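# Remove stained block from edge-standing row, close gap

## Task

Pull the yellow-brown stained block out of the row of on-edge blocks and set it lying flat on empty bench space, clear of the row; then push the row together so the grey blocks once more stand touching face to face.

## Robot and tools

Robot: two arms, left_arm and right_arm, each ending in a five-digit-style hand with index, middle and ring fingers plus a thumb. right_arm has a right hand; left_arm has a mirrored left hand. Arm bases in the scene frame: left_arm at (+0.029, +0.247, +0.015) m, right_arm at (+0.038, -0.261, +0.021) m, both turned almost not at all about z. A camera stand is fixed behind the arms.

Scene frame: origin at table-top height, halfway between the arms; +x points out over the table, +y toward the left_arm side, +z up. Image left/right does not match arm names. Reported end_effector_position (m) and end_effector_quat_wxyz are in this frame and may be off by a few cm, more at long reach.

Hand point axes (right hand): +z along the straight fingers toward the tips, +x across the palm away from the thumb, +y out of the palm face (palm surface at y = -0.062). On the left hand +x points toward the thumb instead. Straight fingertips end about 0.139 m past knuckles at z = -0.017. A rigid mast near the wrist on the palm side (x +0.05 to +0.10, z -0.16 to -0.11, out to y +0.06; x sign flips on the left hand) can collide with things. Fingertips carry rubber caps; the rest is hard plastic.

Tool execute_actions, argument actions: a list of actions; each action is a list of up to 15 rows, one row per 1/30 s step; a short action repeats its last row to fill 15 steps. Every row is one flat list of 48 numbers, each in [-1, 1], covering both arms even if one stays still:
1-6 left_arm dx, dy, dz, rx, ry, rz;
7-22 left hand hinge goals;
23-24 left current_limit, speed;
25-30 right_arm dx, dy, dz, rx, ry, rz;
31-46 right hand hinge goals;
47-48 right current_limit, speed.
Arm numbers are offsets, not poses: measured along scene-frame axes from that arm's Hand target at the start of the action (every row in an action refers to that same start, not to the previous row). Scale: 1.0 = 0.6 m for dx, dy, dz and 180 degrees for the rotation vector rx, ry, rz, which turns the hand about its target position. A translation longer than 1.0 gets shortened. Sending the same offset again moves further. All zeros re-requests the current target. Orientation commands are clipped to within 40 degrees of the measured orientation each step. The hand often stops short of the target, and the right elbow sags under load, so command extra height or send the leftover distance as a new offset. To stop pushing on something, command back past the hand point.

Hand numbers, in this fixed order per hand: index_abd, index_mcp, index_pip, index_dip, middle_abd, middle_mcp, middle_pip, middle_dip, ring_abd, ring_mcp, ring_pip, ring_dip, thumb_cmc, thumb_axl, thumb_mcp, thumb_ipl. Each is an absolute goal angle scaled linearly between its stops [angle at +1, angle at -1; value when straight]: _abd (-60, +60; 0.00), sideways, toward -1 away from the thumb; _mcp (-18, +128; 0.75); _pip (-29, +108; 0.58); _dip (-21, +117; 0.70), bending toward the palm as values go toward -1. thumb_cmc (-20, +120; 0.71) swings the thumb in front of the palm toward -1; thumb_axl (-27, +140; 0.68) rotates it about its own line; thumb_mcp (-69, +109; 0.23) and thumb_ipl (-77, +108; 0.17) bend it. Zero is a real goal, so to keep a hand unchanged resend its hand_goal, hand_current_limit and hand_speed. current_limit maps -1..+1 to 0..550 mA (minimum 11 mA); low values can leave fingers too weak to lift. speed maps to (speed+1)/2 of 8.5 rad/s. Start values: current_limit +0.4, speed -0.6. Both persist until changed. A finger only presses while its goal lies past the object's surface.

Argument cameras: list of names (cam_high, cam_low, cam_left_wrist, cam_right_wrist) or ["all"]; [] for none. Images come by default only when actions is empty. All images are 896x504. Wrist views may lag while moving. An unknown name invalidates the call.

Results: per arm, Hand target (last commanded pose after clipping, the base for the next offsets), end effector pose, joint positions, velocities (may say within noise or be omitted), torques (include arm weight; numbers 3 and 4 wrap at ±28 N m), motor temperatures. Per hand: hand_goal, hand_measured (same scale; echoing these loosens a grip), hand_current_ma (positive pushes toward -1), hand_state per motor: moving, goal, blocked, or overload. A motor at 495 mA or more for 5 s shuts off for 10 s, then returns to its goal. MOTOR HOT appears at 85 °C; at 100 °C that arm drops for 30-60 s (OVER-TEMPERATURE FAULT). A call returns once the robot is still, up to 3 s after the last action; the robot keeps holding the last command while you think.

zoom_image: camera (one of the four names) and region [x0, y0, x1, y1] in pixels of that camera's latest image, at most 504 by 504; only cameras in the newest image set.

finished_scene: optional scene (1); ends the scene permanently. The result must hold without the robot.

Avoid: dropping or releasing the block while it moves, letting anything fall far or leave the table, hard impacts or strong pushes on fixed or heavy objects, and any contact or pressing between the two arms or hands (a hand closing on the other's fingers counts). Long holds, stretched arms and pushing toward unreachable poses heat motors. Loose objects may occasionally get nudged by outside pushes.

Each tool is called after "Call:" as name(argument=value, ...), one argument or row to a line, values as JSON.

## Session

Call:
execute_actions(
  actions=[],
)

Scene clock: 0.00 s.
left_arm: end_effector_position=(+0.5722, -0.1258, +0.1507) hand_goal=(+0.000, +0.754, +0.576, +0.696, +0.000, +0.754, +0.576, +0.696, +0.000, +0.754, +0.576, +0.696, +0.714, +0.678, +0.226, +0.168) hand_measured=(+0.000, +0.754, +0.576, +0.696, +0.000, +0.754, +0.576, +0.696, +0.000, +0.754, +0.576, +0.696, +0.714, +0.678, +0.226, +0.168) hand_current_ma=(+0, +0, +0, +0, +0, +0, +0, +0, +0, +0, +0, +0, +0, +0, +0, +0) hand_state=(goal, goal, goal, goal, goal, goal, goal, goal, goal, goal, goal, goal, goal, goal, goal, goal) hand_current_limit=0.40 hand_speed=-0.60 end_effector_quat_wxyz=(+0.310, +0.527, +0.746, -0.263) | right_arm: end_effector_position=(+0.3423, -0.4667, +0.3831) hand_goal=(+0.000, +0.754, +0.576, +0.696, +0.000, +0.754, +0.576, +0.696, +0.000, +0.754, +0.576, +0.696, +0.714, +0.678, +0.226, +0.168) hand_measured=(+0.000, +0.754, +0.576, +0.696, +0.000, +0.754, +0.576, +0.696, +0.000, +0.754, +0.576, +0.696, +0.714, +0.678, +0.226, +0.168) hand_current_ma=(+0, +0, +0, +0, +0, +0, +0, +0, +0, +0, +0, +0, +0, +0, +0, +0) hand_state=(goal, goal, goal, goal, goal, goal, goal, goal, goal, goal, goal, goal, goal, goal, goal, goal) hand_current_limit=0.40 hand_speed=-0.60 end_effector_quat_wxyz=(+0.239, +0.791, +0.560, -0.063)
Joint positions: left_arm=[-0.596 1.685 1.231 -0.428 0.523 -1.114] | right_arm=[-0.408 0.858 1.091 -1.447 0.356 -0.125]
Joint velocities: within noise
Joint torques (N m): no reading
Motor temperatures (°C): left_arm=[29 29 27 27 27 29] | right_arm=[27 29 27 29 30 30]
Heat: left arm: hottest waist 29 °C; right arm: hottest wrist yaw 30 °C.
Hand target: left_arm +0.5787, -0.1299, +0.1575; +0.318, +0.527, +0.743, -0.263 | right_arm +0.3449, -0.4677, +0.3954; +0.248, +0.790, +0.557, -0.057

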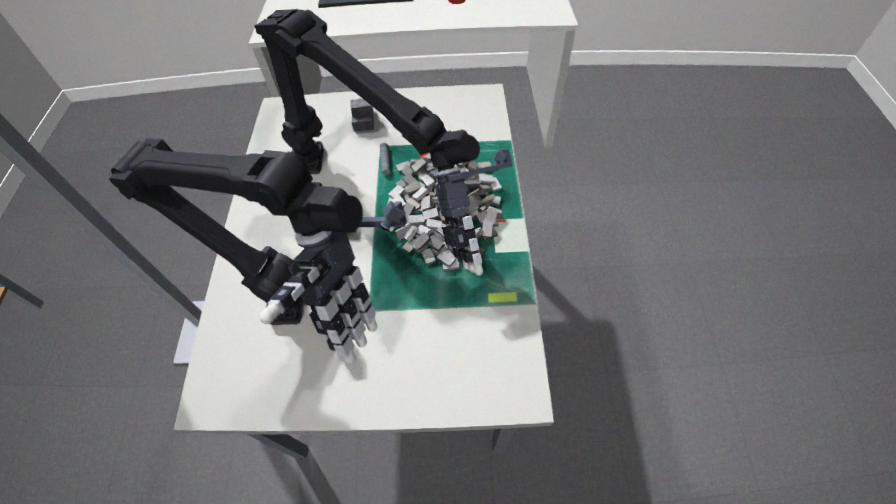

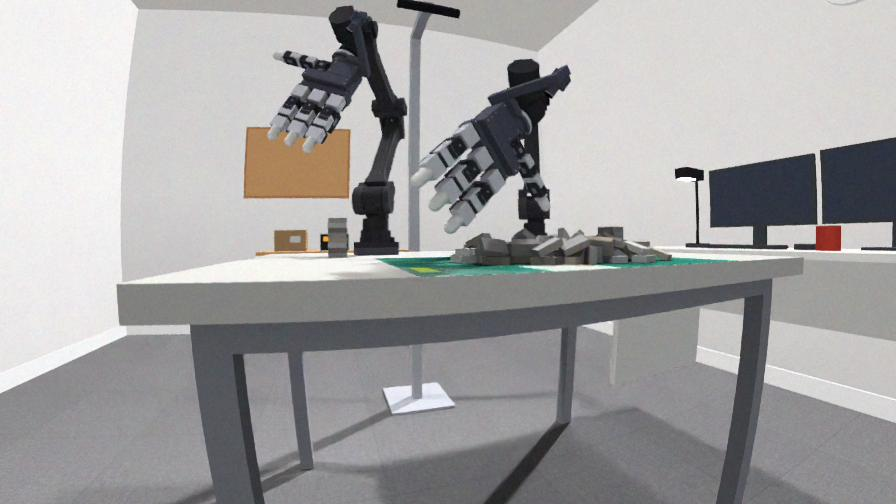

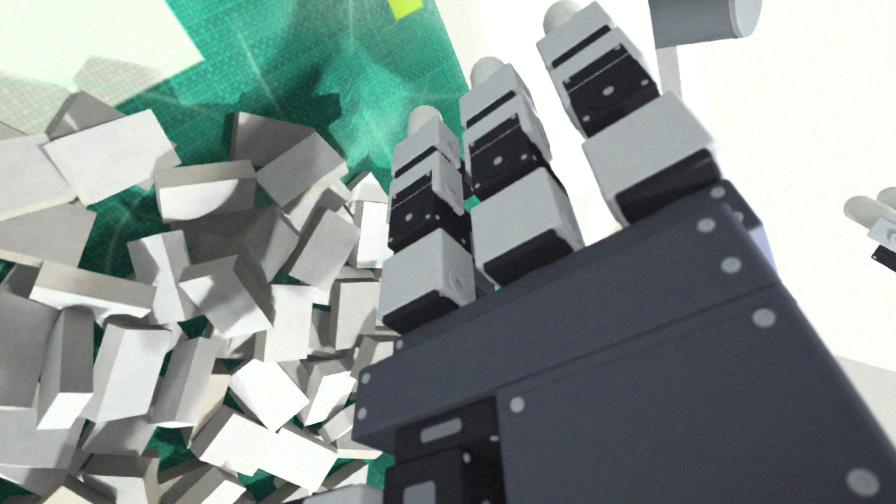

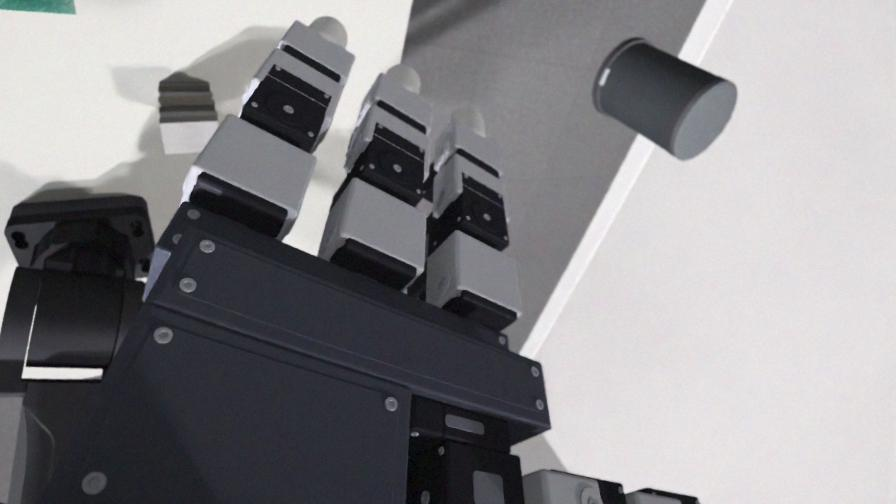

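Call:
zoom_image(
  camera="cam_right_wrist",
  region=[120, 40, 260, 180],
)

Call:
zoom_image(
  camera="cam_high",
  region=[200, 60, 560, 440],
)

Call:
zoom_image(
  camera="cam_low",
  region=[260, 170, 460, 290],
)

Scaled by 3.600 from the camera's 896x504 image, which has a finer 1280x720 frame.

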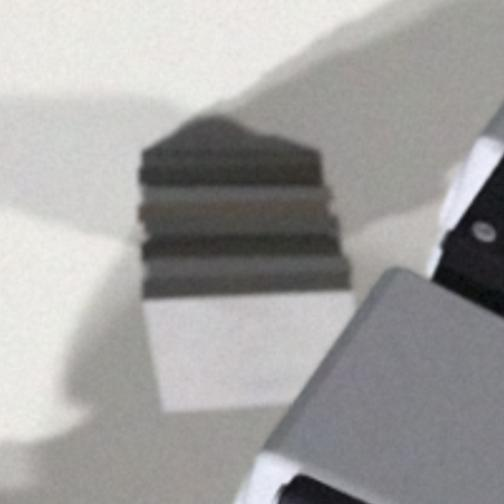

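Scaled by 1.326 from the camera's 896x504 image, which has a finer 1280x720 frame.

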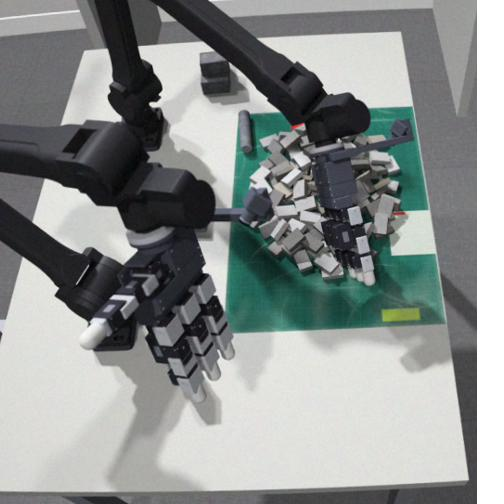

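Scaled by 2.520 from the camera's 896x504 image, which has a finer 1280x720 frame.

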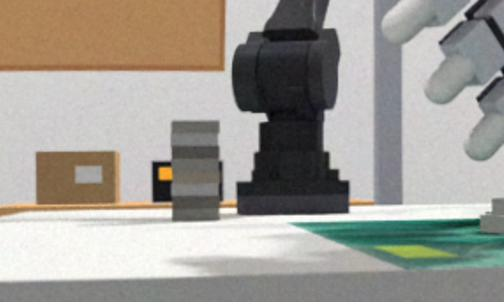

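Call:
zoom_image(
  camera="cam_high",
  region=[310, 80, 430, 190],
)

Call:
zoom_image(
  camera="cam_high",
  region=[240, 180, 400, 370],
)

Call:
zoom_image(
  camera="cam_low",
  region=[430, 150, 850, 290],
)

Scaled by 4.200 from the camera's 896x504 image, which has a finer 1280x720 frame.

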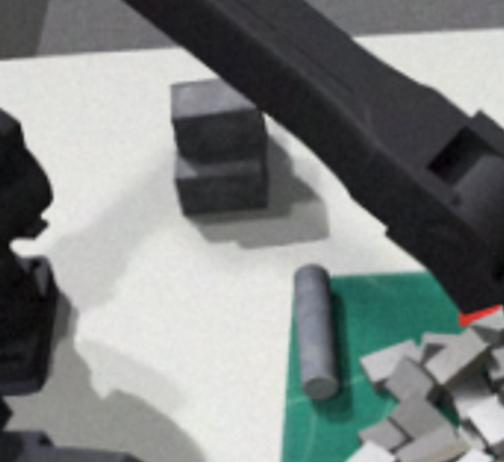

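Scaled by 2.653 from the camera's 896x504 image, which has a finer 1280x720 frame.

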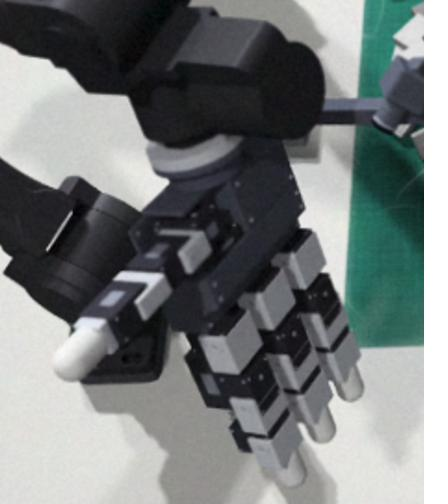

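Scaled by 1.200 from the camera's 896x504 image, which has a finer 1280x720 frame.

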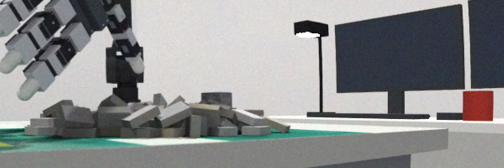

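Call:
execute_actions(
  actions=[
    [[0,0,0.05,0,0,0, 0,0.754,0.576,0.696,0,0.754,0.576,0.696,0,0.754,0.576,0.696,0.714,0.678,0.226,0.168,0.4,-0.6, 0,-0.05,0.02,0,0,0, 0,0.754,0.576,0.696,0,0.754,0.576,0.696,0,0.754,0.576,0.696,0.714,0.678,0.226,0.168,0.4,-0.6],[0,0,0.1,0,0,0, 0,0.754,0.576,0.696,0,0.754,0.576,0.696,0,0.754,0.576,0.696,0.714,0.678,0.226,0.168,0.4,-0.6, 0,-0.1,0.04,0,0,0, 0,0.754,0.576,0.696,0,0.754,0.576,0.696,0,0.754,0.576,0.696,0.714,0.678,0.226,0.168,0.4,-0.6]],
    [[-0.05,0.07,0.05,0,0,0, 0,0.754,0.576,0.696,0,0.754,0.576,0.696,0,0.754,0.576,0.696,0.714,0.678,0.226,0.168,0.4,-0.6, 0,-0.05,0.02,0,0,0, 0,0.754,0.576,0.696,0,0.754,0.576,0.696,0,0.754,0.576,0.696,0.714,0.678,0.226,0.168,0.4,-0.6],[-0.1,0.14,0.1,0,0,0, 0,0.754,0.576,0.696,0,0.754,0.576,0.696,0,0.754,0.576,0.696,0.714,0.678,0.226,0.168,0.4,-0.6, 0,-0.1,0.04,0,0,0, 0,0.754,0.576,0.696,0,0.754,0.576,0.696,0,0.754,0.576,0.696,0.714,0.678,0.226,0.168,0.4,-0.6]],
    [[-0.05,0.07,0,0,0,0, 0,0.754,0.576,0.696,0,0.754,0.576,0.696,0,0.754,0.576,0.696,0.714,0.678,0.226,0.168,0.4,-0.6, 0,-0.02,0,0,0,0, 0,0.754,0.576,0.696,0,0.754,0.576,0.696,0,0.754,0.576,0.696,0.714,0.678,0.226,0.168,0.4,-0.6],[-0.1,0.14,0,0,0,0, 0,0.754,0.576,0.696,0,0.754,0.576,0.696,0,0.754,0.576,0.696,0.714,0.678,0.226,0.168,0.4,-0.6, 0,-0.05,0,0,0,0, 0,0.754,0.576,0.696,0,0.754,0.576,0.696,0,0.754,0.576,0.696,0.714,0.678,0.226,0.168,0.4,-0.6]],
  ],
  cameras=["all"],
)

Scene clock: 5.50 s.
left_arm: end_effector_position=(+0.4587, +0.0359, +0.2827) hand_goal=(+0.000, +0.754, +0.576, +0.696, +0.000, +0.754, +0.576, +0.696, +0.000, +0.754, +0.576, +0.696, +0.714, +0.678, +0.226, +0.168) hand_measured=(+0.002, +0.752, +0.576, +0.696, +0.002, +0.752, +0.576, +0.696, +0.002, +0.752, +0.576, +0.696, +0.714, +0.678, +0.224, +0.168) hand_current_ma=(+4, -4, +2, +0, +4, -4, +2, +0, +4, -3, +2, +0, +0, -2, -7, -1) hand_state=(goal, goal, goal, goal, goal, goal, goal, goal, goal, goal, goal, goal, goal, goal, goal, goal) hand_current_limit=0.40 hand_speed=-0.60 end_effector_quat_wxyz=(+0.324, +0.525, +0.741, -0.263) | right_arm: end_effector_position=(+0.3358, -0.6071, +0.4064) hand_goal=(+0.000, +0.754, +0.576, +0.696, +0.000, +0.754, +0.576, +0.696, +0.000, +0.754, +0.576, +0.696, +0.714, +0.678, +0.226, +0.168) hand_measured=(+0.000, +0.754, +0.576, +0.696, +0.000, +0.754, +0.576, +0.696, +0.000, +0.754, +0.576, +0.696, +0.716, +0.678, +0.224, +0.168) hand_current_ma=(+0, +0, +2, +0, +0, -1, +2, +0, +0, +0, +2, +0, +4, -2, -7, -1) hand_state=(goal, goal, goal, goal, goal, goal, goal, goal, goal, goal, goal, goal, goal, goal, goal, goal) hand_current_limit=0.40 hand_speed=-0.60 end_effector_quat_wxyz=(+0.213, +0.798, +0.560, -0.061)
Joint positions: left_arm=[-0.384 1.126 1.025 -0.859 0.652 -0.92] | right_arm=[-0.861 1.085 1.301 -1.368 0.164 -0.538]
Joint torques (N m): left_arm=[0.32 -5.6 9.91 0.72 0.6 0.08] | right_arm=[-1.44 -7.06 14.57 1.7 0.05 -0.27]
Heat: left arm: hottest waist 29 °C; right arm: hottest wrist yaw 31 °C.
Hand target: left_arm +0.4586, +0.0382, +0.2773; +0.317, +0.527, +0.743, -0.263 | right_arm +0.3450, -0.6177, +0.4433; +0.248, +0.790, +0.557, -0.057
Off the commanded pose: left_arm 0.006 m, 1 deg | right_arm 0.039 m, 4 deg.
camera_calibration:
cam_left_wrist: T_world_to_cam=[[-0.403334, -0.650842, 0.643216, -0.0114748], [-0.749682, 0.638088, 0.175558, 0.224456], [-0.524689, -0.411399, -0.745287, 0.590784], [0, 0, 0, 1]] pos_world=[0.47362, 0.0923567, 0.408279]
cam_right_wrist: T_world_to_cam=[[0.241334, -0.864274, 0.441348, -0.750375], [-0.763529, 0.111604, 0.636056, 0.0203596], [-0.598983, -0.490484, -0.632965, 0.287285], [0, 0, 0, 1]] pos_world=[0.368715, -0.509892, 0.500068]

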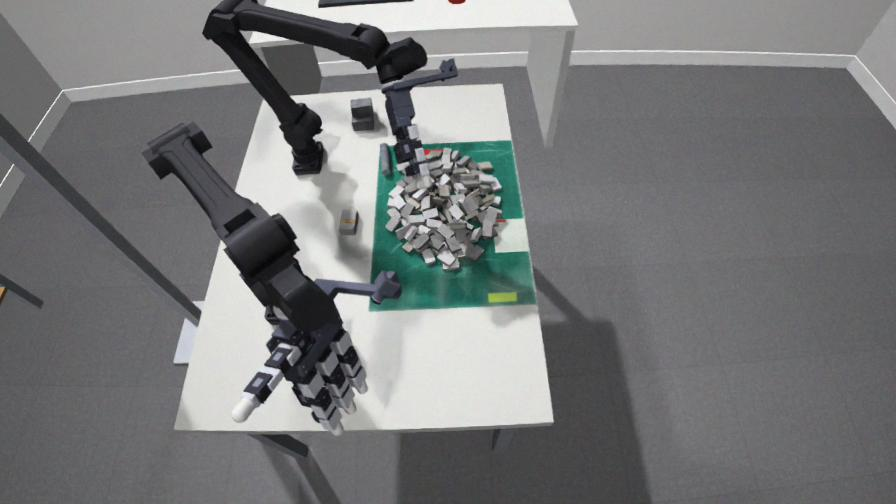

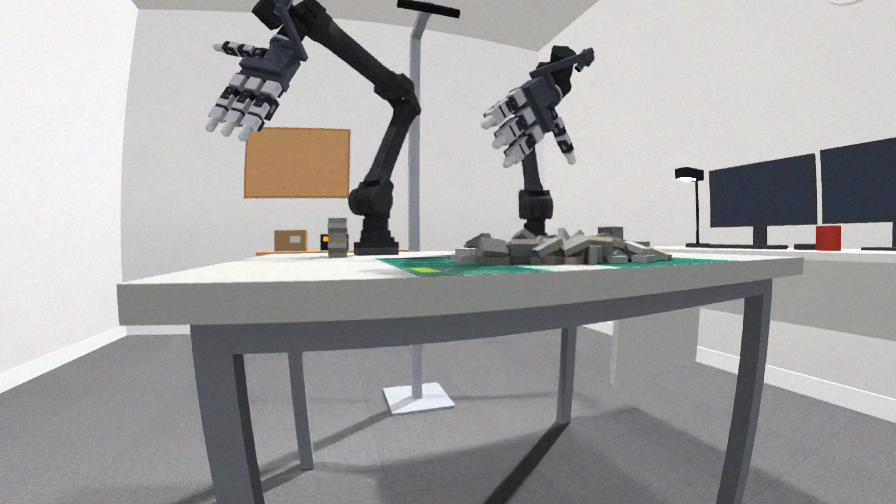

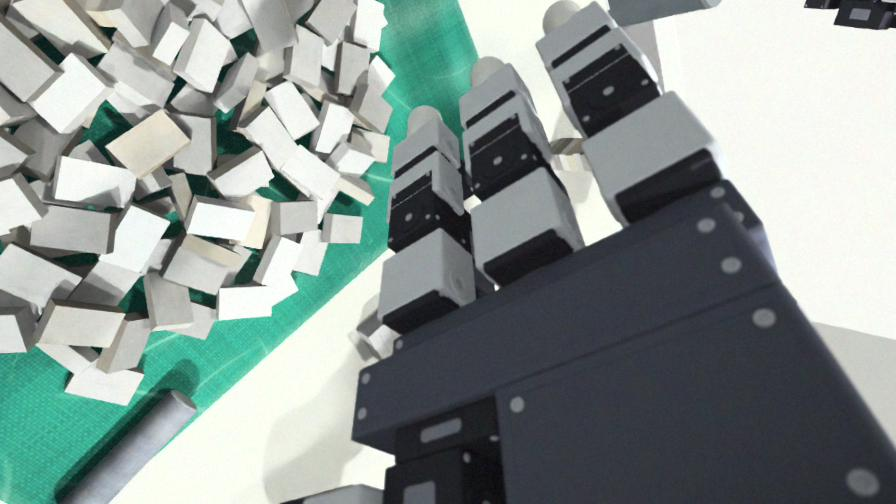

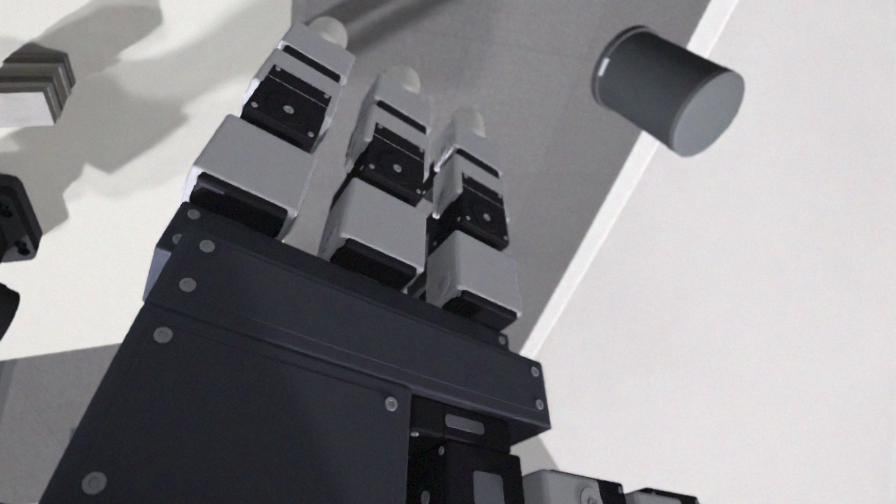

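Call:
zoom_image(
  camera="cam_high",
  region=[320, 195, 376, 245],
)

Call:
zoom_image(
  camera="cam_left_wrist",
  region=[330, 100, 720, 380],
)

Scaled by 9.000 from the camera's 896x504 image, which has a finer 1280x720 frame.

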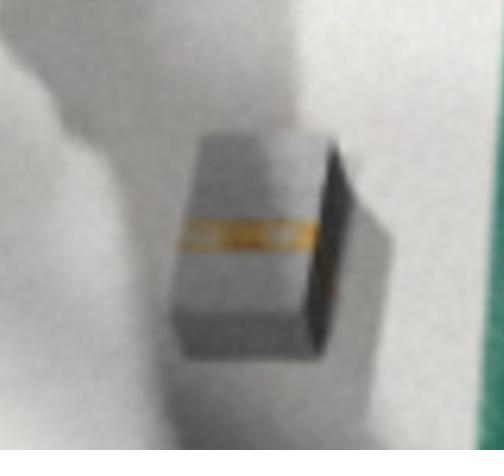

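Scaled by 1.292 from the camera's 896x504 image, which has a finer 1280x720 frame.

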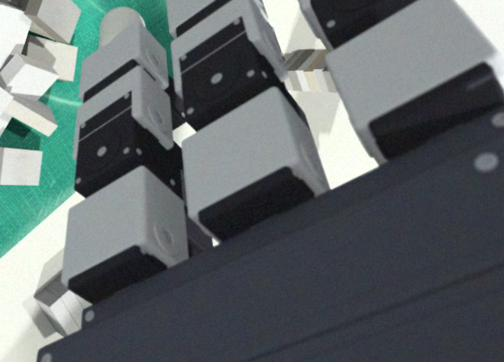

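Call:
execute_actions(
  actions=[
    [[-0.05,-0.04,0,0,0,-0.04, 0,0.754,0.576,0.696,0,0.754,0.576,0.696,0,0.754,0.576,0.696,0.714,0.678,0.226,0.168,0.4,-0.6, 0,0,0,0,0,0, 0,0.754,0.576,0.696,0,0.754,0.576,0.696,0,0.754,0.576,0.696,0.714,0.678,0.226,0.168,0.4,-0.6],[-0.1,-0.08,0,0,0,-0.08, 0,0.754,0.576,0.696,0,0.754,0.576,0.696,0,0.754,0.576,0.696,0.714,0.678,0.226,0.168,0.4,-0.6, 0,0,0,0,0,0, 0,0.754,0.576,0.696,0,0.754,0.576,0.696,0,0.754,0.576,0.696,0.714,0.678,0.226,0.168,0.4,-0.6],[-0.15,-0.12,0,0,0,-0.12, 0,0.754,0.576,0.696,0,0.754,0.576,0.696,0,0.754,0.576,0.696,0.714,0.678,0.226,0.168,0.4,-0.6, 0,0,0,0,0,0, 0,0.754,0.576,0.696,0,0.754,0.576,0.696,0,0.754,0.576,0.696,0.714,0.678,0.226,0.168,0.4,-0.6]],
    [[-0.05,-0.03,-0.01,0,0,-0.04, 0,0.754,0.576,0.696,0,0.754,0.576,0.696,0,0.754,0.576,0.696,0.714,0.678,0.226,0.168,0.4,-0.6, 0,0,0,0,0,0, 0,0.754,0.576,0.696,0,0.754,0.576,0.696,0,0.754,0.576,0.696,0.714,0.678,0.226,0.168,0.4,-0.6],[-0.1,-0.06,-0.02,0,0,-0.08, 0,0.754,0.576,0.696,0,0.754,0.576,0.696,0,0.754,0.576,0.696,0.714,0.678,0.226,0.168,0.4,-0.6, 0,0,0,0,0,0, 0,0.754,0.576,0.696,0,0.754,0.576,0.696,0,0.754,0.576,0.696,0.714,0.678,0.226,0.168,0.4,-0.6],[-0.14,-0.09,-0.03,0,0,-0.11, 0,0.754,0.576,0.696,0,0.754,0.576,0.696,0,0.754,0.576,0.696,0.714,0.678,0.226,0.168,0.4,-0.6, 0,0,0,0,0,0, 0,0.754,0.576,0.696,0,0.754,0.576,0.696,0,0.754,0.576,0.696,0.714,0.678,0.226,0.168,0.4,-0.6]],
  ],
  cameras=["cam_high","cam_left_wrist"],
)

Scene clock: 19.53 s.
left_arm: end_effector_position=(+0.2839, -0.0853, +0.2582) hand_goal=(+0.000, +0.754, +0.576, +0.696, +0.000, +0.754, +0.576, +0.696, +0.000, +0.754, +0.576, +0.696, +0.714, +0.678, +0.226, +0.168) hand_measured=(+0.002, +0.752, +0.576, +0.696, +0.002, +0.752, +0.576, +0.696, +0.002, +0.752, +0.576, +0.696, +0.714, +0.678, +0.224, +0.168) hand_current_ma=(+4, -5, +2, +0, +4, -6, +2, +0, +4, -5, +2, +0, -1, -2, -7, -1) hand_state=(goal, goal, goal, goal, goal, goal, goal, goal, goal, goal, goal, goal, goal, goal, goal, goal) hand_current_limit=0.40 hand_speed=-0.60 end_effector_quat_wxyz=(+0.207, +0.752, +0.513, -0.359) | right_arm: end_effector_position=(+0.3358, -0.6071, +0.4064) hand_goal=(+0.000, +0.754, +0.576, +0.696, +0.000, +0.754, +0.576, +0.696, +0.000, +0.754, +0.576, +0.696, +0.714, +0.678, +0.226, +0.168) hand_measured=(+0.000, +0.754, +0.576, +0.696, +0.000, +0.754, +0.576, +0.696, +0.000, +0.754, +0.576, +0.696, +0.716, +0.678, +0.224, +0.168) hand_current_ma=(+0, +0, +2, +0, +0, -1, +2, +0, +0, +0, +2, +0, +4, -2, -7, -1) hand_state=(goal, goal, goal, goal, goal, goal, goal, goal, goal, goal, goal, goal, goal, goal, goal, goal) hand_current_limit=0.40 hand_speed=-0.60 end_effector_quat_wxyz=(+0.213, +0.798, +0.560, -0.061)
Joint positions: left_arm=[-0.719 1.074 0.954 -1.168 0.818 -0.455] | right_arm=[-0.861 1.085 1.301 -1.368 0.164 -0.538]
Joint torques (N m): left_arm=[-0.44 -4.07 10.52 0.24 0.73 0.1] | right_arm=[-1.44 -7.06 14.57 1.7 0.05 -0.28]
Motor temperatures (°C): left_arm=[29 29 29 27 28 29] | right_arm=[27 29 36 29 31 30]
Heat: left arm: hottest waist 29 °C; right arm: hottest elbow 36 °C.
Hand target: left_arm +0.2847, -0.0878, +0.2594; +0.204, +0.756, +0.509, -0.358 | right_arm +0.3450, -0.6177, +0.4433; +0.248, +0.790, +0.557, -0.057
Off the commanded pose: left_arm 0.003 m, 1 deg | right_arm 0.039 m, 4 deg.
camera_calibration:
cam_left_wrist: T_world_to_cam=[[-0.728744, -0.233146, 0.643874, -0.0172908], [-0.146837, 0.971588, 0.18562, 0.0296787], [-0.668858, 0.0407255, -0.742274, 0.509708], [0, 0, 0, 1]] pos_world=[0.332679, -0.0536249, 0.383967]
Images, in order (width x height): cam_high 896x504, cam_left_wrist 896x504.

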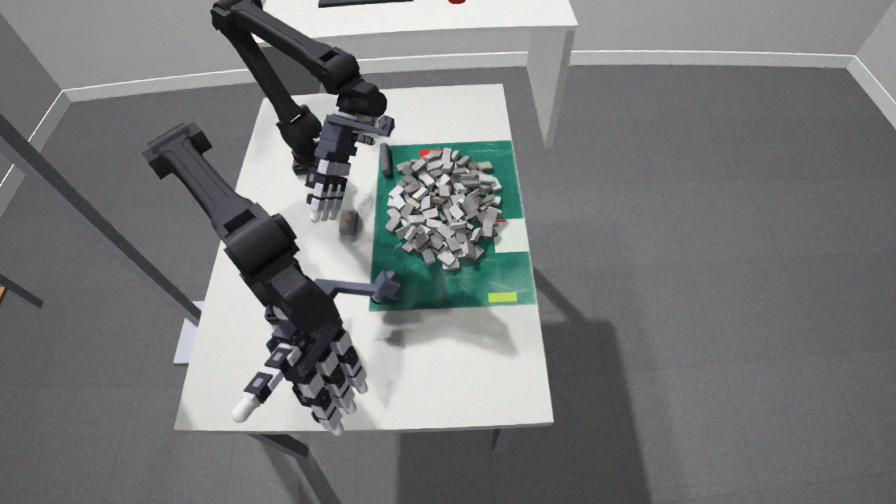

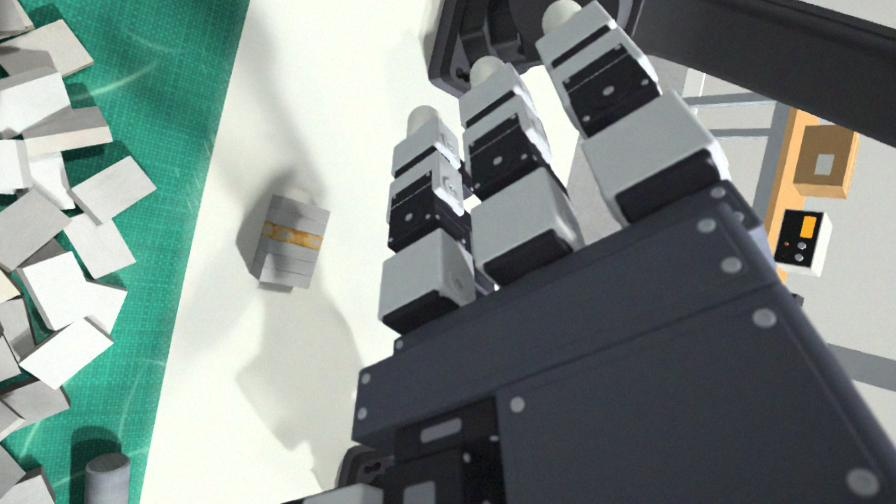

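Call:
zoom_image(
  camera="cam_left_wrist",
  region=[230, 170, 350, 310],
)

Call:
zoom_image(
  camera="cam_high",
  region=[318, 193, 378, 247],
)

Scaled by 3.600 from the camera's 896x504 image, which has a finer 1280x720 frame.

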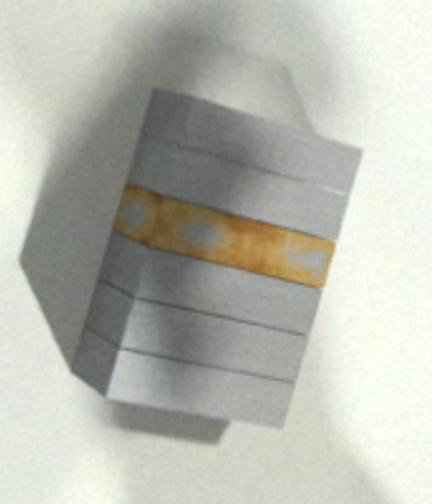

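Scaled by 8.400 from the camera's 896x504 image, which has a finer 1280x720 frame.

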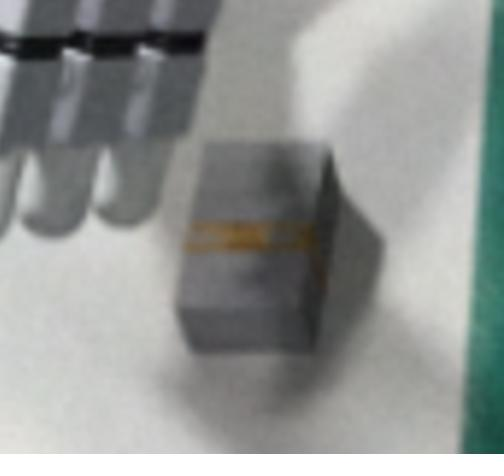

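Call:
execute_actions(
  actions=[
    [[-0.01,0.008,0.006,0.016,-0.028,-0.04, 0,0.137,0.869,0.913,0,-0.89,-0.518,0.696,0,-0.89,-0.518,0.696,0.714,0.678,0.226,0.168,0.4,-0.6, 0,0,0,0,0,0, 0,0.754,0.576,0.696,0,0.754,0.576,0.696,0,0.754,0.576,0.696,0.714,0.678,0.226,0.168,0.4,-0.6],[-0.02,0.016,0.011,0.032,-0.056,-0.08, 0,0.137,0.869,0.913,0,-0.89,-0.518,0.696,0,-0.89,-0.518,0.696,0.714,0.678,0.226,0.168,0.4,-0.6, 0,0,0,0,0,0, 0,0.754,0.576,0.696,0,0.754,0.576,0.696,0,0.754,0.576,0.696,0.714,0.678,0.226,0.168,0.4,-0.6],[-0.02,0.016,0.011,0.048,-0.083,-0.119, 0,0.137,0.869,0.913,0,-0.89,-0.518,0.696,0,-0.89,-0.518,0.696,0.714,0.678,0.226,0.168,0.4,-0.6, 0,0,0,0,0,0, 0,0.754,0.576,0.696,0,0.754,0.576,0.696,0,0.754,0.576,0.696,0.714,0.678,0.226,0.168,0.4,-0.6]],
    [[-0.01,0.008,0.006,0.016,-0.028,-0.04, 0,0.137,0.869,0.913,0,-0.89,-0.518,0.696,0,-0.89,-0.518,0.696,0.714,0.678,0.226,0.168,0.4,-0.6, 0,0,0,0,0,0, 0,0.754,0.576,0.696,0,0.754,0.576,0.696,0,0.754,0.576,0.696,0.714,0.678,0.226,0.168,0.4,-0.6],[-0.02,0.016,0.011,0.032,-0.056,-0.08, 0,0.137,0.869,0.913,0,-0.89,-0.518,0.696,0,-0.89,-0.518,0.696,0.714,0.678,0.226,0.168,0.4,-0.6, 0,0,0,0,0,0, 0,0.754,0.576,0.696,0,0.754,0.576,0.696,0,0.754,0.576,0.696,0.714,0.678,0.226,0.168,0.4,-0.6],[-0.02,0.016,0.011,0.048,-0.083,-0.119, 0,0.137,0.869,0.913,0,-0.89,-0.518,0.696,0,-0.89,-0.518,0.696,0.714,0.678,0.226,0.168,0.4,-0.6, 0,0,0,0,0,0, 0,0.754,0.576,0.696,0,0.754,0.576,0.696,0,0.754,0.576,0.696,0.714,0.678,0.226,0.168,0.4,-0.6]],
    [[-0.01,0.008,0.006,0.016,-0.028,-0.04, 0,0.137,0.869,0.913,0,-0.89,-0.518,0.696,0,-0.89,-0.518,0.696,0.714,0.678,0.226,0.168,0.4,-0.6, 0,0,0,0,0,0, 0,0.754,0.576,0.696,0,0.754,0.576,0.696,0,0.754,0.576,0.696,0.714,0.678,0.226,0.168,0.4,-0.6],[-0.018,0.015,0.011,0.032,-0.056,-0.08, 0,0.137,0.869,0.913,0,-0.89,-0.518,0.696,0,-0.89,-0.518,0.696,0.714,0.678,0.226,0.168,0.4,-0.6, 0,0,0,0,0,0, 0,0.754,0.576,0.696,0,0.754,0.576,0.696,0,0.754,0.576,0.696,0.714,0.678,0.226,0.168,0.4,-0.6],[-0.018,0.015,0.011,0.048,-0.083,-0.119, 0,0.137,0.869,0.913,0,-0.89,-0.518,0.696,0,-0.89,-0.518,0.696,0.714,0.678,0.226,0.168,0.4,-0.6, 0,0,0,0,0,0, 0,0.754,0.576,0.696,0,0.754,0.576,0.696,0,0.754,0.576,0.696,0.714,0.678,0.226,0.168,0.4,-0.6]],
  ],
  cameras=["cam_high","cam_left_wrist"],
)

Scene clock: 29.63 s.
left_arm: end_effector_position=(+0.2454, -0.0524, +0.2597) hand_goal=(+0.000, +0.138, +0.870, +0.914, +0.000, -0.890, -0.518, +0.696, +0.000, -0.890, -0.518, +0.696, +0.714, +0.678, +0.226, +0.168) hand_measured=(+0.002, +0.148, +0.868, +0.912, +0.002, -0.858, -0.514, +0.698, +0.012, -0.708, -0.506, +0.700, +0.714, +0.678, +0.224, +0.168) hand_current_ma=(+4, +35, -4, -7, +4, +128, +12, +3, +35, +385, +39, +12, -1, -2, -10, -1) hand_state=(goal, goal, goal, goal, goal, blocked, goal, goal, goal, blocked, goal, goal, goal, goal, goal, goal) hand_current_limit=0.40 hand_speed=-0.60 end_effector_quat_wxyz=(-0.018, +1.000, +0.003, -0.009) | right_arm: end_effector_position=(+0.3358, -0.6071, +0.4064) hand_goal=(+0.000, +0.754, +0.576, +0.696, +0.000, +0.754, +0.576, +0.696, +0.000, +0.754, +0.576, +0.696, +0.714, +0.678, +0.226, +0.168) hand_measured=(+0.000, +0.754, +0.576, +0.696, +0.000, +0.754, +0.576, +0.696, +0.000, +0.754, +0.576, +0.696, +0.716, +0.678, +0.224, +0.168) hand_current_ma=(+0, +0, +2, +0, +0, -1, +2, +0, +0, +0, +2, +0, +4, -2, -7, -1) hand_state=(goal, goal, goal, goal, goal, goal, goal, goal, goal, goal, goal, goal, goal, goal, goal, goal) hand_current_limit=0.40 hand_speed=-0.60 end_effector_quat_wxyz=(+0.213, +0.798, +0.560, -0.061)
Joint positions: left_arm=[-0.855 1.116 1.103 -1.596 -0.01 0.723] | right_arm=[-0.861 1.085 1.301 -1.368 0.164 -0.538]
Joint torques (N m): left_arm=[-0.32 -5.07 12.89 -0.12 -0.05 0.08] | right_arm=[-1.44 -7.06 14.58 1.72 0.05 -0.28]
Heat: left arm: hottest elbow 31 °C; right arm: hottest elbow 40 °C.
Hand target: left_arm +0.2499, -0.0596, +0.2793; -0.005, +1.000, -0.005, +0.002 | right_arm +0.3450, -0.6177, +0.4433; +0.248, +0.790, +0.557, -0.057
Off the commanded pose: left_arm 0.021 m, 2 deg | right_arm 0.039 m, 4 deg.
camera_calibration:
cam_left_wrist: T_world_to_cam=[[-0.790591, 0.609197, 0.0620012, 0.171775], [0.443419, 0.499722, 0.744082, -0.322784], [0.422309, 0.615757, -0.665205, 0.226037], [0, 0, 0, 1]] pos_world=[0.183475, -0.0825262, 0.379888]
Images, in order (width x height): cam_high 896x504, cam_left_wrist 896x504.

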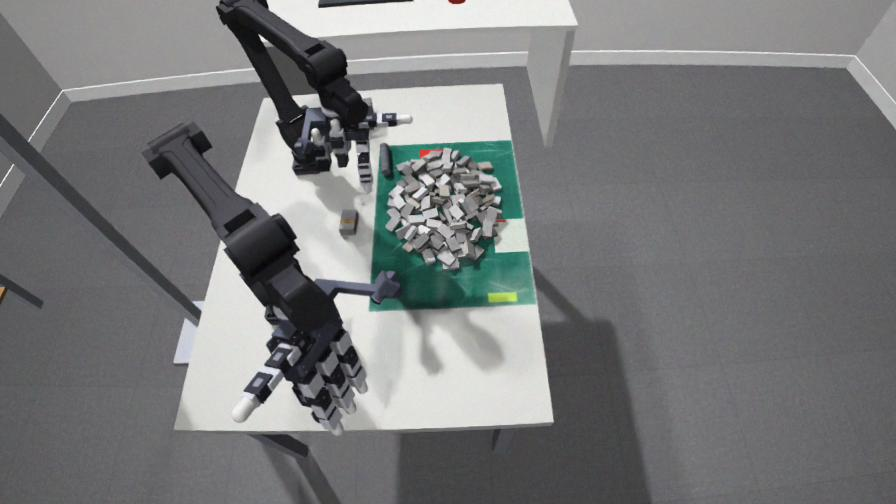

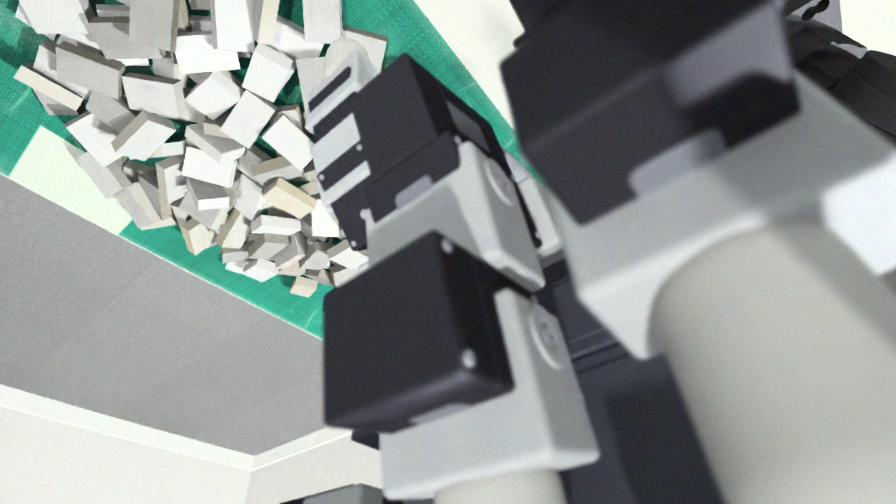

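Call:
execute_actions(
  actions=[
    [[-0.03,0,-0.02,0,0,0, 0,0.137,0.869,0.913,0,-0.84,-0.518,0.696,0,-0.68,-0.518,0.696,0.714,0.678,0.226,0.168,0.4,-0.6, 0,0,0,0,0,0, 0,0.754,0.576,0.696,0,0.754,0.576,0.696,0,0.754,0.576,0.696,0.714,0.678,0.226,0.168,0.4,-0.6],[-0.06,0,-0.04,0,0,0, 0,0.137,0.869,0.913,0,-0.84,-0.518,0.696,0,-0.68,-0.518,0.696,0.714,0.678,0.226,0.168,0.4,-0.6, 0,0,0,0,0,0, 0,0.754,0.576,0.696,0,0.754,0.576,0.696,0,0.754,0.576,0.696,0.714,0.678,0.226,0.168,0.4,-0.6],[-0.09,0,-0.06,0,0,0, 0,0.137,0.869,0.913,0,-0.84,-0.518,0.696,0,-0.68,-0.518,0.696,0.714,0.678,0.226,0.168,0.4,-0.6, 0,0,0,0,0,0, 0,0.754,0.576,0.696,0,0.754,0.576,0.696,0,0.754,0.576,0.696,0.714,0.678,0.226,0.168,0.4,-0.6],[-0.12,0,-0.08,0,0,0, 0,0.137,0.869,0.913,0,-0.84,-0.518,0.696,0,-0.68,-0.518,0.696,0.714,0.678,0.226,0.168,0.4,-0.6, 0,0,0,0,0,0, 0,0.754,0.576,0.696,0,0.754,0.576,0.696,0,0.754,0.576,0.696,0.714,0.678,0.226,0.168,0.4,-0.6]],
  ],
  cameras=["cam_high","cam_left_wrist"],
)

Call:
zoom_image(
  camera="cam_high",
  region=[300, 150, 400, 250],
)

Call:
zoom_image(
  camera="cam_left_wrist",
  region=[180, 0, 580, 225],
)

Scene clock: 32.47 s.
left_arm: end_effector_position=(+0.1780, -0.0577, +0.2317) hand_goal=(+0.000, +0.138, +0.870, +0.914, +0.000, -0.840, -0.518, +0.696, +0.000, -0.680, -0.518, +0.696, +0.714, +0.678, +0.226, +0.168) hand_measured=(+0.002, +0.146, +0.868, +0.912, +0.002, -0.834, -0.516, +0.698, +0.004, -0.674, -0.516, +0.698, +0.714, +0.678, +0.224, +0.168) hand_current_ma=(+4, +29, -4, -7, +4, +19, +6, +3, +8, +18, +4, +3, -1, -2, -10, -1) hand_state=(goal, goal, goal, goal, goal, goal, goal, goal, goal, goal, goal, goal, goal, goal, goal, goal) hand_current_limit=0.40 hand_speed=-0.60 end_effector_quat_wxyz=(-0.009, +1.000, -0.008, -0.002) | right_arm: end_effector_position=(+0.3358, -0.6071, +0.4064) hand_goal=(+0.000, +0.754, +0.576, +0.696, +0.000, +0.754, +0.576, +0.696, +0.000, +0.754, +0.576, +0.696, +0.714, +0.678, +0.226, +0.168) hand_measured=(+0.000, +0.754, +0.576, +0.696, +0.000, +0.754, +0.576, +0.696, +0.000, +0.754, +0.576, +0.696, +0.716, +0.678, +0.224, +0.168) hand_current_ma=(+0, +0, +2, +0, +0, -1, +2, +0, +0, +0, +2, +0, +4, -2, -7, -1) hand_state=(goal, goal, goal, goal, goal, goal, goal, goal, goal, goal, goal, goal, goal, goal, goal, goal) hand_current_limit=0.40 hand_speed=-0.60 end_effector_quat_wxyz=(+0.213, +0.798, +0.560, -0.061)
Joint positions: left_arm=[-1.057 1.007 0.952 -1.533 -0.005 0.543] | right_arm=[-0.861 1.085 1.301 -1.368 0.164 -0.538]
Joint torques (N m): left_arm=[-0.91 -3.9 8.79 0.68 -0.08 -0.19] | right_arm=[-1.44 -7.12 14.58 1.7 0.05 -0.27]
Motor temperatures (°C): left_arm=[29 29 31 27 28 29] | right_arm=[27 29 41 29 31 30]
Heat: left arm: hottest elbow 31 °C; right arm: hottest elbow 41 °C.
Hand target: left_arm +0.1779, -0.0596, +0.2312; -0.005, +1.000, -0.005, +0.002 | right_arm +0.3450, -0.6177, +0.4433; +0.248, +0.790, +0.557, -0.057
Off the commanded pose: left_arm 0.002 m, 1 deg | right_arm 0.039 m, 4 deg.
camera_calibration:
cam_left_wrist: T_world_to_cam=[[-0.776911, 0.628314, 0.0403793, 0.127226], [0.445243, 0.502934, 0.740821, -0.268744], [0.44516, 0.593531, -0.670487, 0.235027], [0, 0, 0, 1]] pos_world=[0.113875, -0.0842731, 0.351537]
Images, in order (width x height): cam_high 896x504, cam_left_wrist 896x504.

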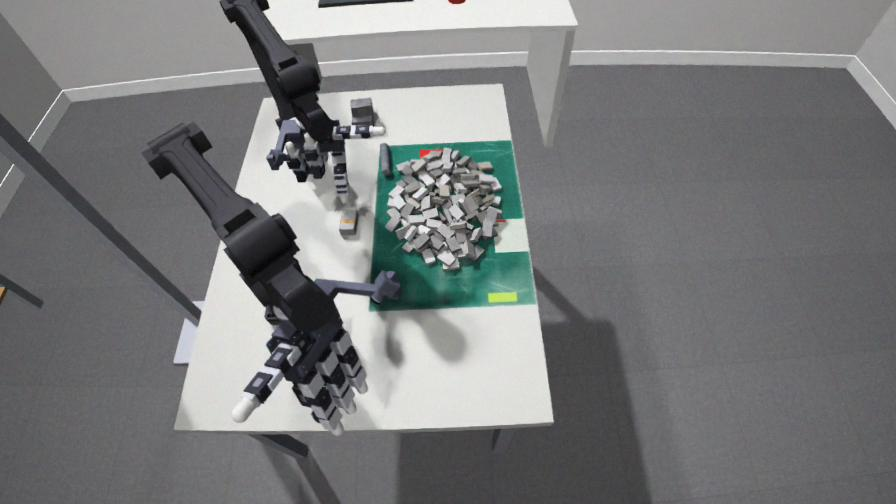

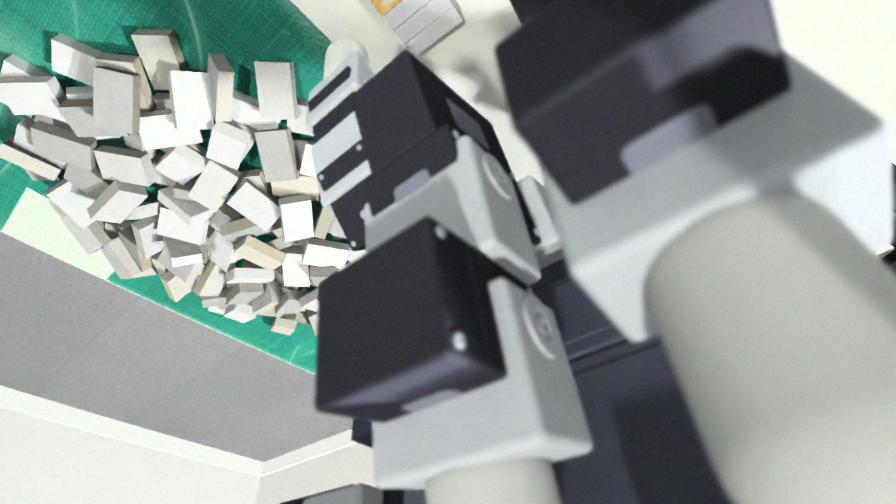

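Scaled by 5.040 from the camera's 896x504 image, which has a finer 1280x720 frame.

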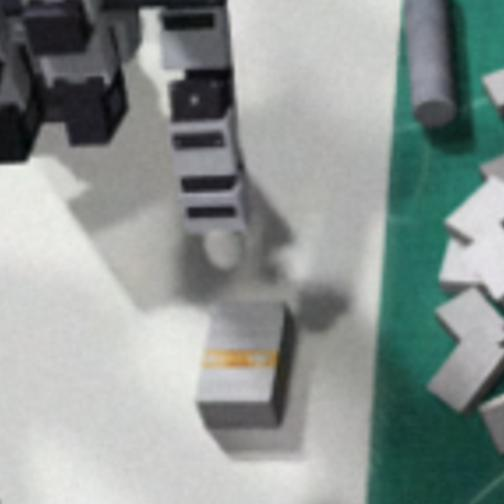

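Scaled by 1.260 from the camera's 896x504 image, which has a finer 1280x720 frame.

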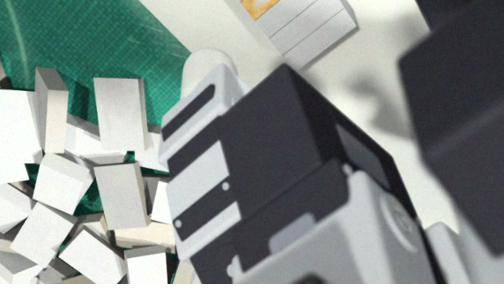

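Call:
execute_actions(
  actions=[
    [[-0.01,0.012,-0.03,0,0,0, 0,0.137,0.869,0.913,0,-0.84,-0.518,0.696,0,-0.68,-0.518,0.696,0.714,0.678,0.226,0.168,0.4,-0.6, 0,0,0,0,0,0, 0,0.754,0.576,0.696,0,0.754,0.576,0.696,0,0.754,0.576,0.696,0.714,0.678,0.226,0.168,0.4,-0.6],[-0.02,0.024,-0.06,0,0,0, 0,0.137,0.869,0.913,0,-0.84,-0.518,0.696,0,-0.68,-0.518,0.696,0.714,0.678,0.226,0.168,0.4,-0.6, 0,0,0,0,0,0, 0,0.754,0.576,0.696,0,0.754,0.576,0.696,0,0.754,0.576,0.696,0.714,0.678,0.226,0.168,0.4,-0.6],[-0.031,0.035,-0.085,0,0,0, 0,0.137,0.869,0.913,0,-0.84,-0.518,0.696,0,-0.68,-0.518,0.696,0.714,0.678,0.226,0.168,0.4,-0.6, 0,0,0,0,0,0, 0,0.754,0.576,0.696,0,0.754,0.576,0.696,0,0.754,0.576,0.696,0.714,0.678,0.226,0.168,0.4,-0.6],[-0.031,0.035,-0.108,0,0,0, 0,0.137,0.869,0.913,0,-0.84,-0.518,0.696,0,-0.68,-0.518,0.696,0.714,0.678,0.226,0.168,0.4,-0.6, 0,0,0,0,0,0, 0,0.754,0.576,0.696,0,0.754,0.576,0.696,0,0.754,0.576,0.696,0.714,0.678,0.226,0.168,0.4,-0.6]],
  ],
  cameras=["cam_high","cam_left_wrist"],
)

Call:
zoom_image(
  camera="cam_high",
  region=[310, 170, 390, 250],
)

Call:
zoom_image(
  camera="cam_left_wrist",
  region=[200, 0, 500, 200],
)

Scene clock: 34.60 s.
left_arm: end_effector_position=(+0.1588, -0.0359, +0.1648) hand_goal=(+0.000, +0.138, +0.870, +0.914, +0.000, -0.840, -0.518, +0.696, +0.000, -0.680, -0.518, +0.696, +0.714, +0.678, +0.226, +0.168) hand_measured=(+0.002, +0.146, +0.868, +0.912, +0.002, -0.834, -0.516, +0.698, +0.004, -0.674, -0.516, +0.698, +0.714, +0.678, +0.224, +0.168) hand_current_ma=(+4, +26, -4, -7, +4, +20, +6, +3, +8, +19, +4, +3, -1, -2, -11, -1) hand_state=(goal, goal, goal, goal, goal, goal, goal, goal, goal, goal, goal, goal, goal, goal, goal, goal) hand_current_limit=0.40 hand_speed=-0.60 end_effector_quat_wxyz=(-0.011, +1.000, -0.008, -0.003) | right_arm: end_effector_position=(+0.3358, -0.6071, +0.4064) hand_goal=(+0.000, +0.754, +0.576, +0.696, +0.000, +0.754, +0.576, +0.696, +0.000, +0.754, +0.576, +0.696, +0.714, +0.678, +0.226, +0.168) hand_measured=(+0.000, +0.754, +0.576, +0.696, +0.000, +0.754, +0.576, +0.696, +0.000, +0.754, +0.576, +0.696, +0.716, +0.678, +0.224, +0.168) hand_current_ma=(+0, +0, +2, +0, +0, -1, +2, +0, +0, +0, +2, +0, +4, -2, -7, -1) hand_state=(goal, goal, goal, goal, goal, goal, goal, goal, goal, goal, goal, goal, goal, goal, goal, goal) hand_current_limit=0.40 hand_speed=-0.60 end_effector_quat_wxyz=(+0.213, +0.798, +0.560, -0.061)
Joint positions: left_arm=[-1.084 0.952 0.744 -1.386 -0.006 0.516] | right_arm=[-0.861 1.085 1.301 -1.368 0.164 -0.538]
Joint torques (N m): left_arm=[-0.91 -3.25 8.9 0.7 -0.09 -0.16] | right_arm=[-1.44 -7.06 14.57 1.7 0.05 -0.28]
Heat: left arm: hottest elbow 31 °C; right arm: hottest elbow 42 °C.
Hand target: left_arm +0.1593, -0.0386, +0.1665; -0.005, +1.000, -0.005, +0.002 | right_arm +0.3450, -0.6177, +0.4433; +0.248, +0.790, +0.557, -0.057
Off the commanded pose: left_arm 0.003 m, 1 deg | right_arm 0.039 m, 4 deg.
camera_calibration:
cam_left_wrist: T_world_to_cam=[[-0.777603, 0.627152, 0.0448813, 0.100634], [0.44554, 0.499241, 0.743137, -0.22224], [0.443653, 0.597862, -0.667633, 0.185705], [0, 0, 0, 1]] pos_world=[0.0948811, -0.063187, 0.28462]
Images, in order (width x height): cam_high 896x504, cam_left_wrist 896x504.

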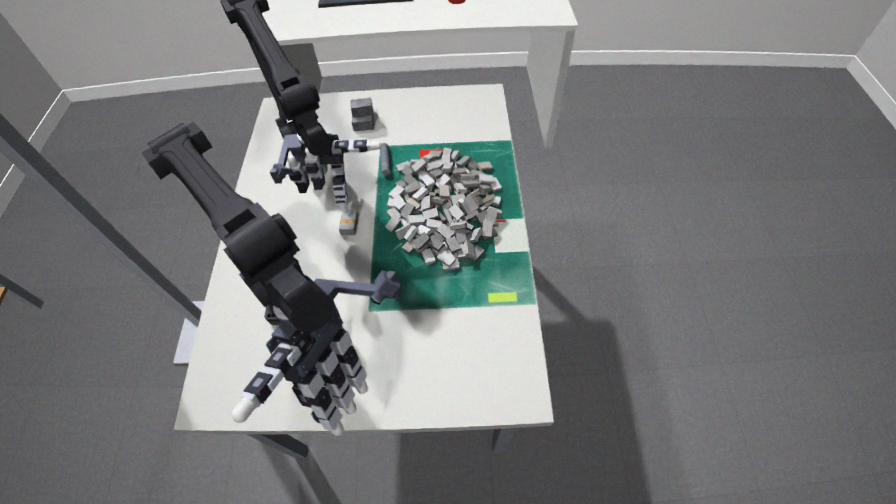

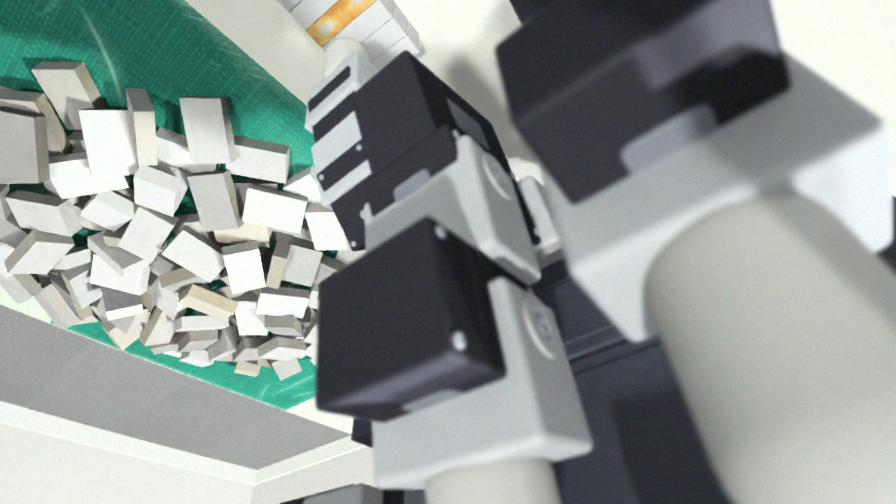

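Scaled by 6.300 from the camera's 896x504 image, which has a finer 1280x720 frame.

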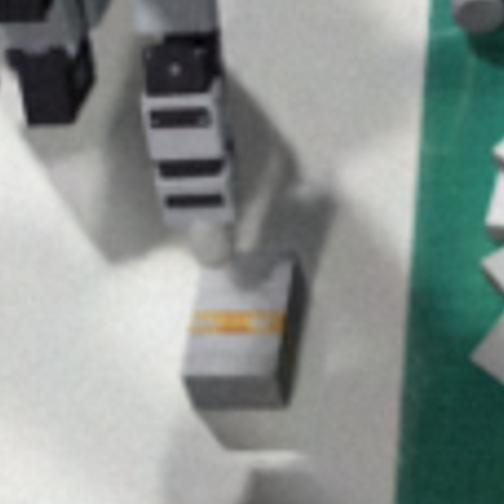

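Scaled by 1.680 from the camera's 896x504 image, which has a finer 1280x720 frame.

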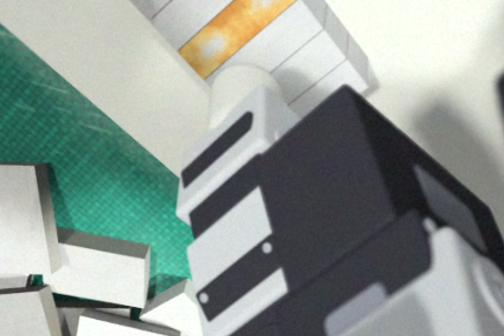

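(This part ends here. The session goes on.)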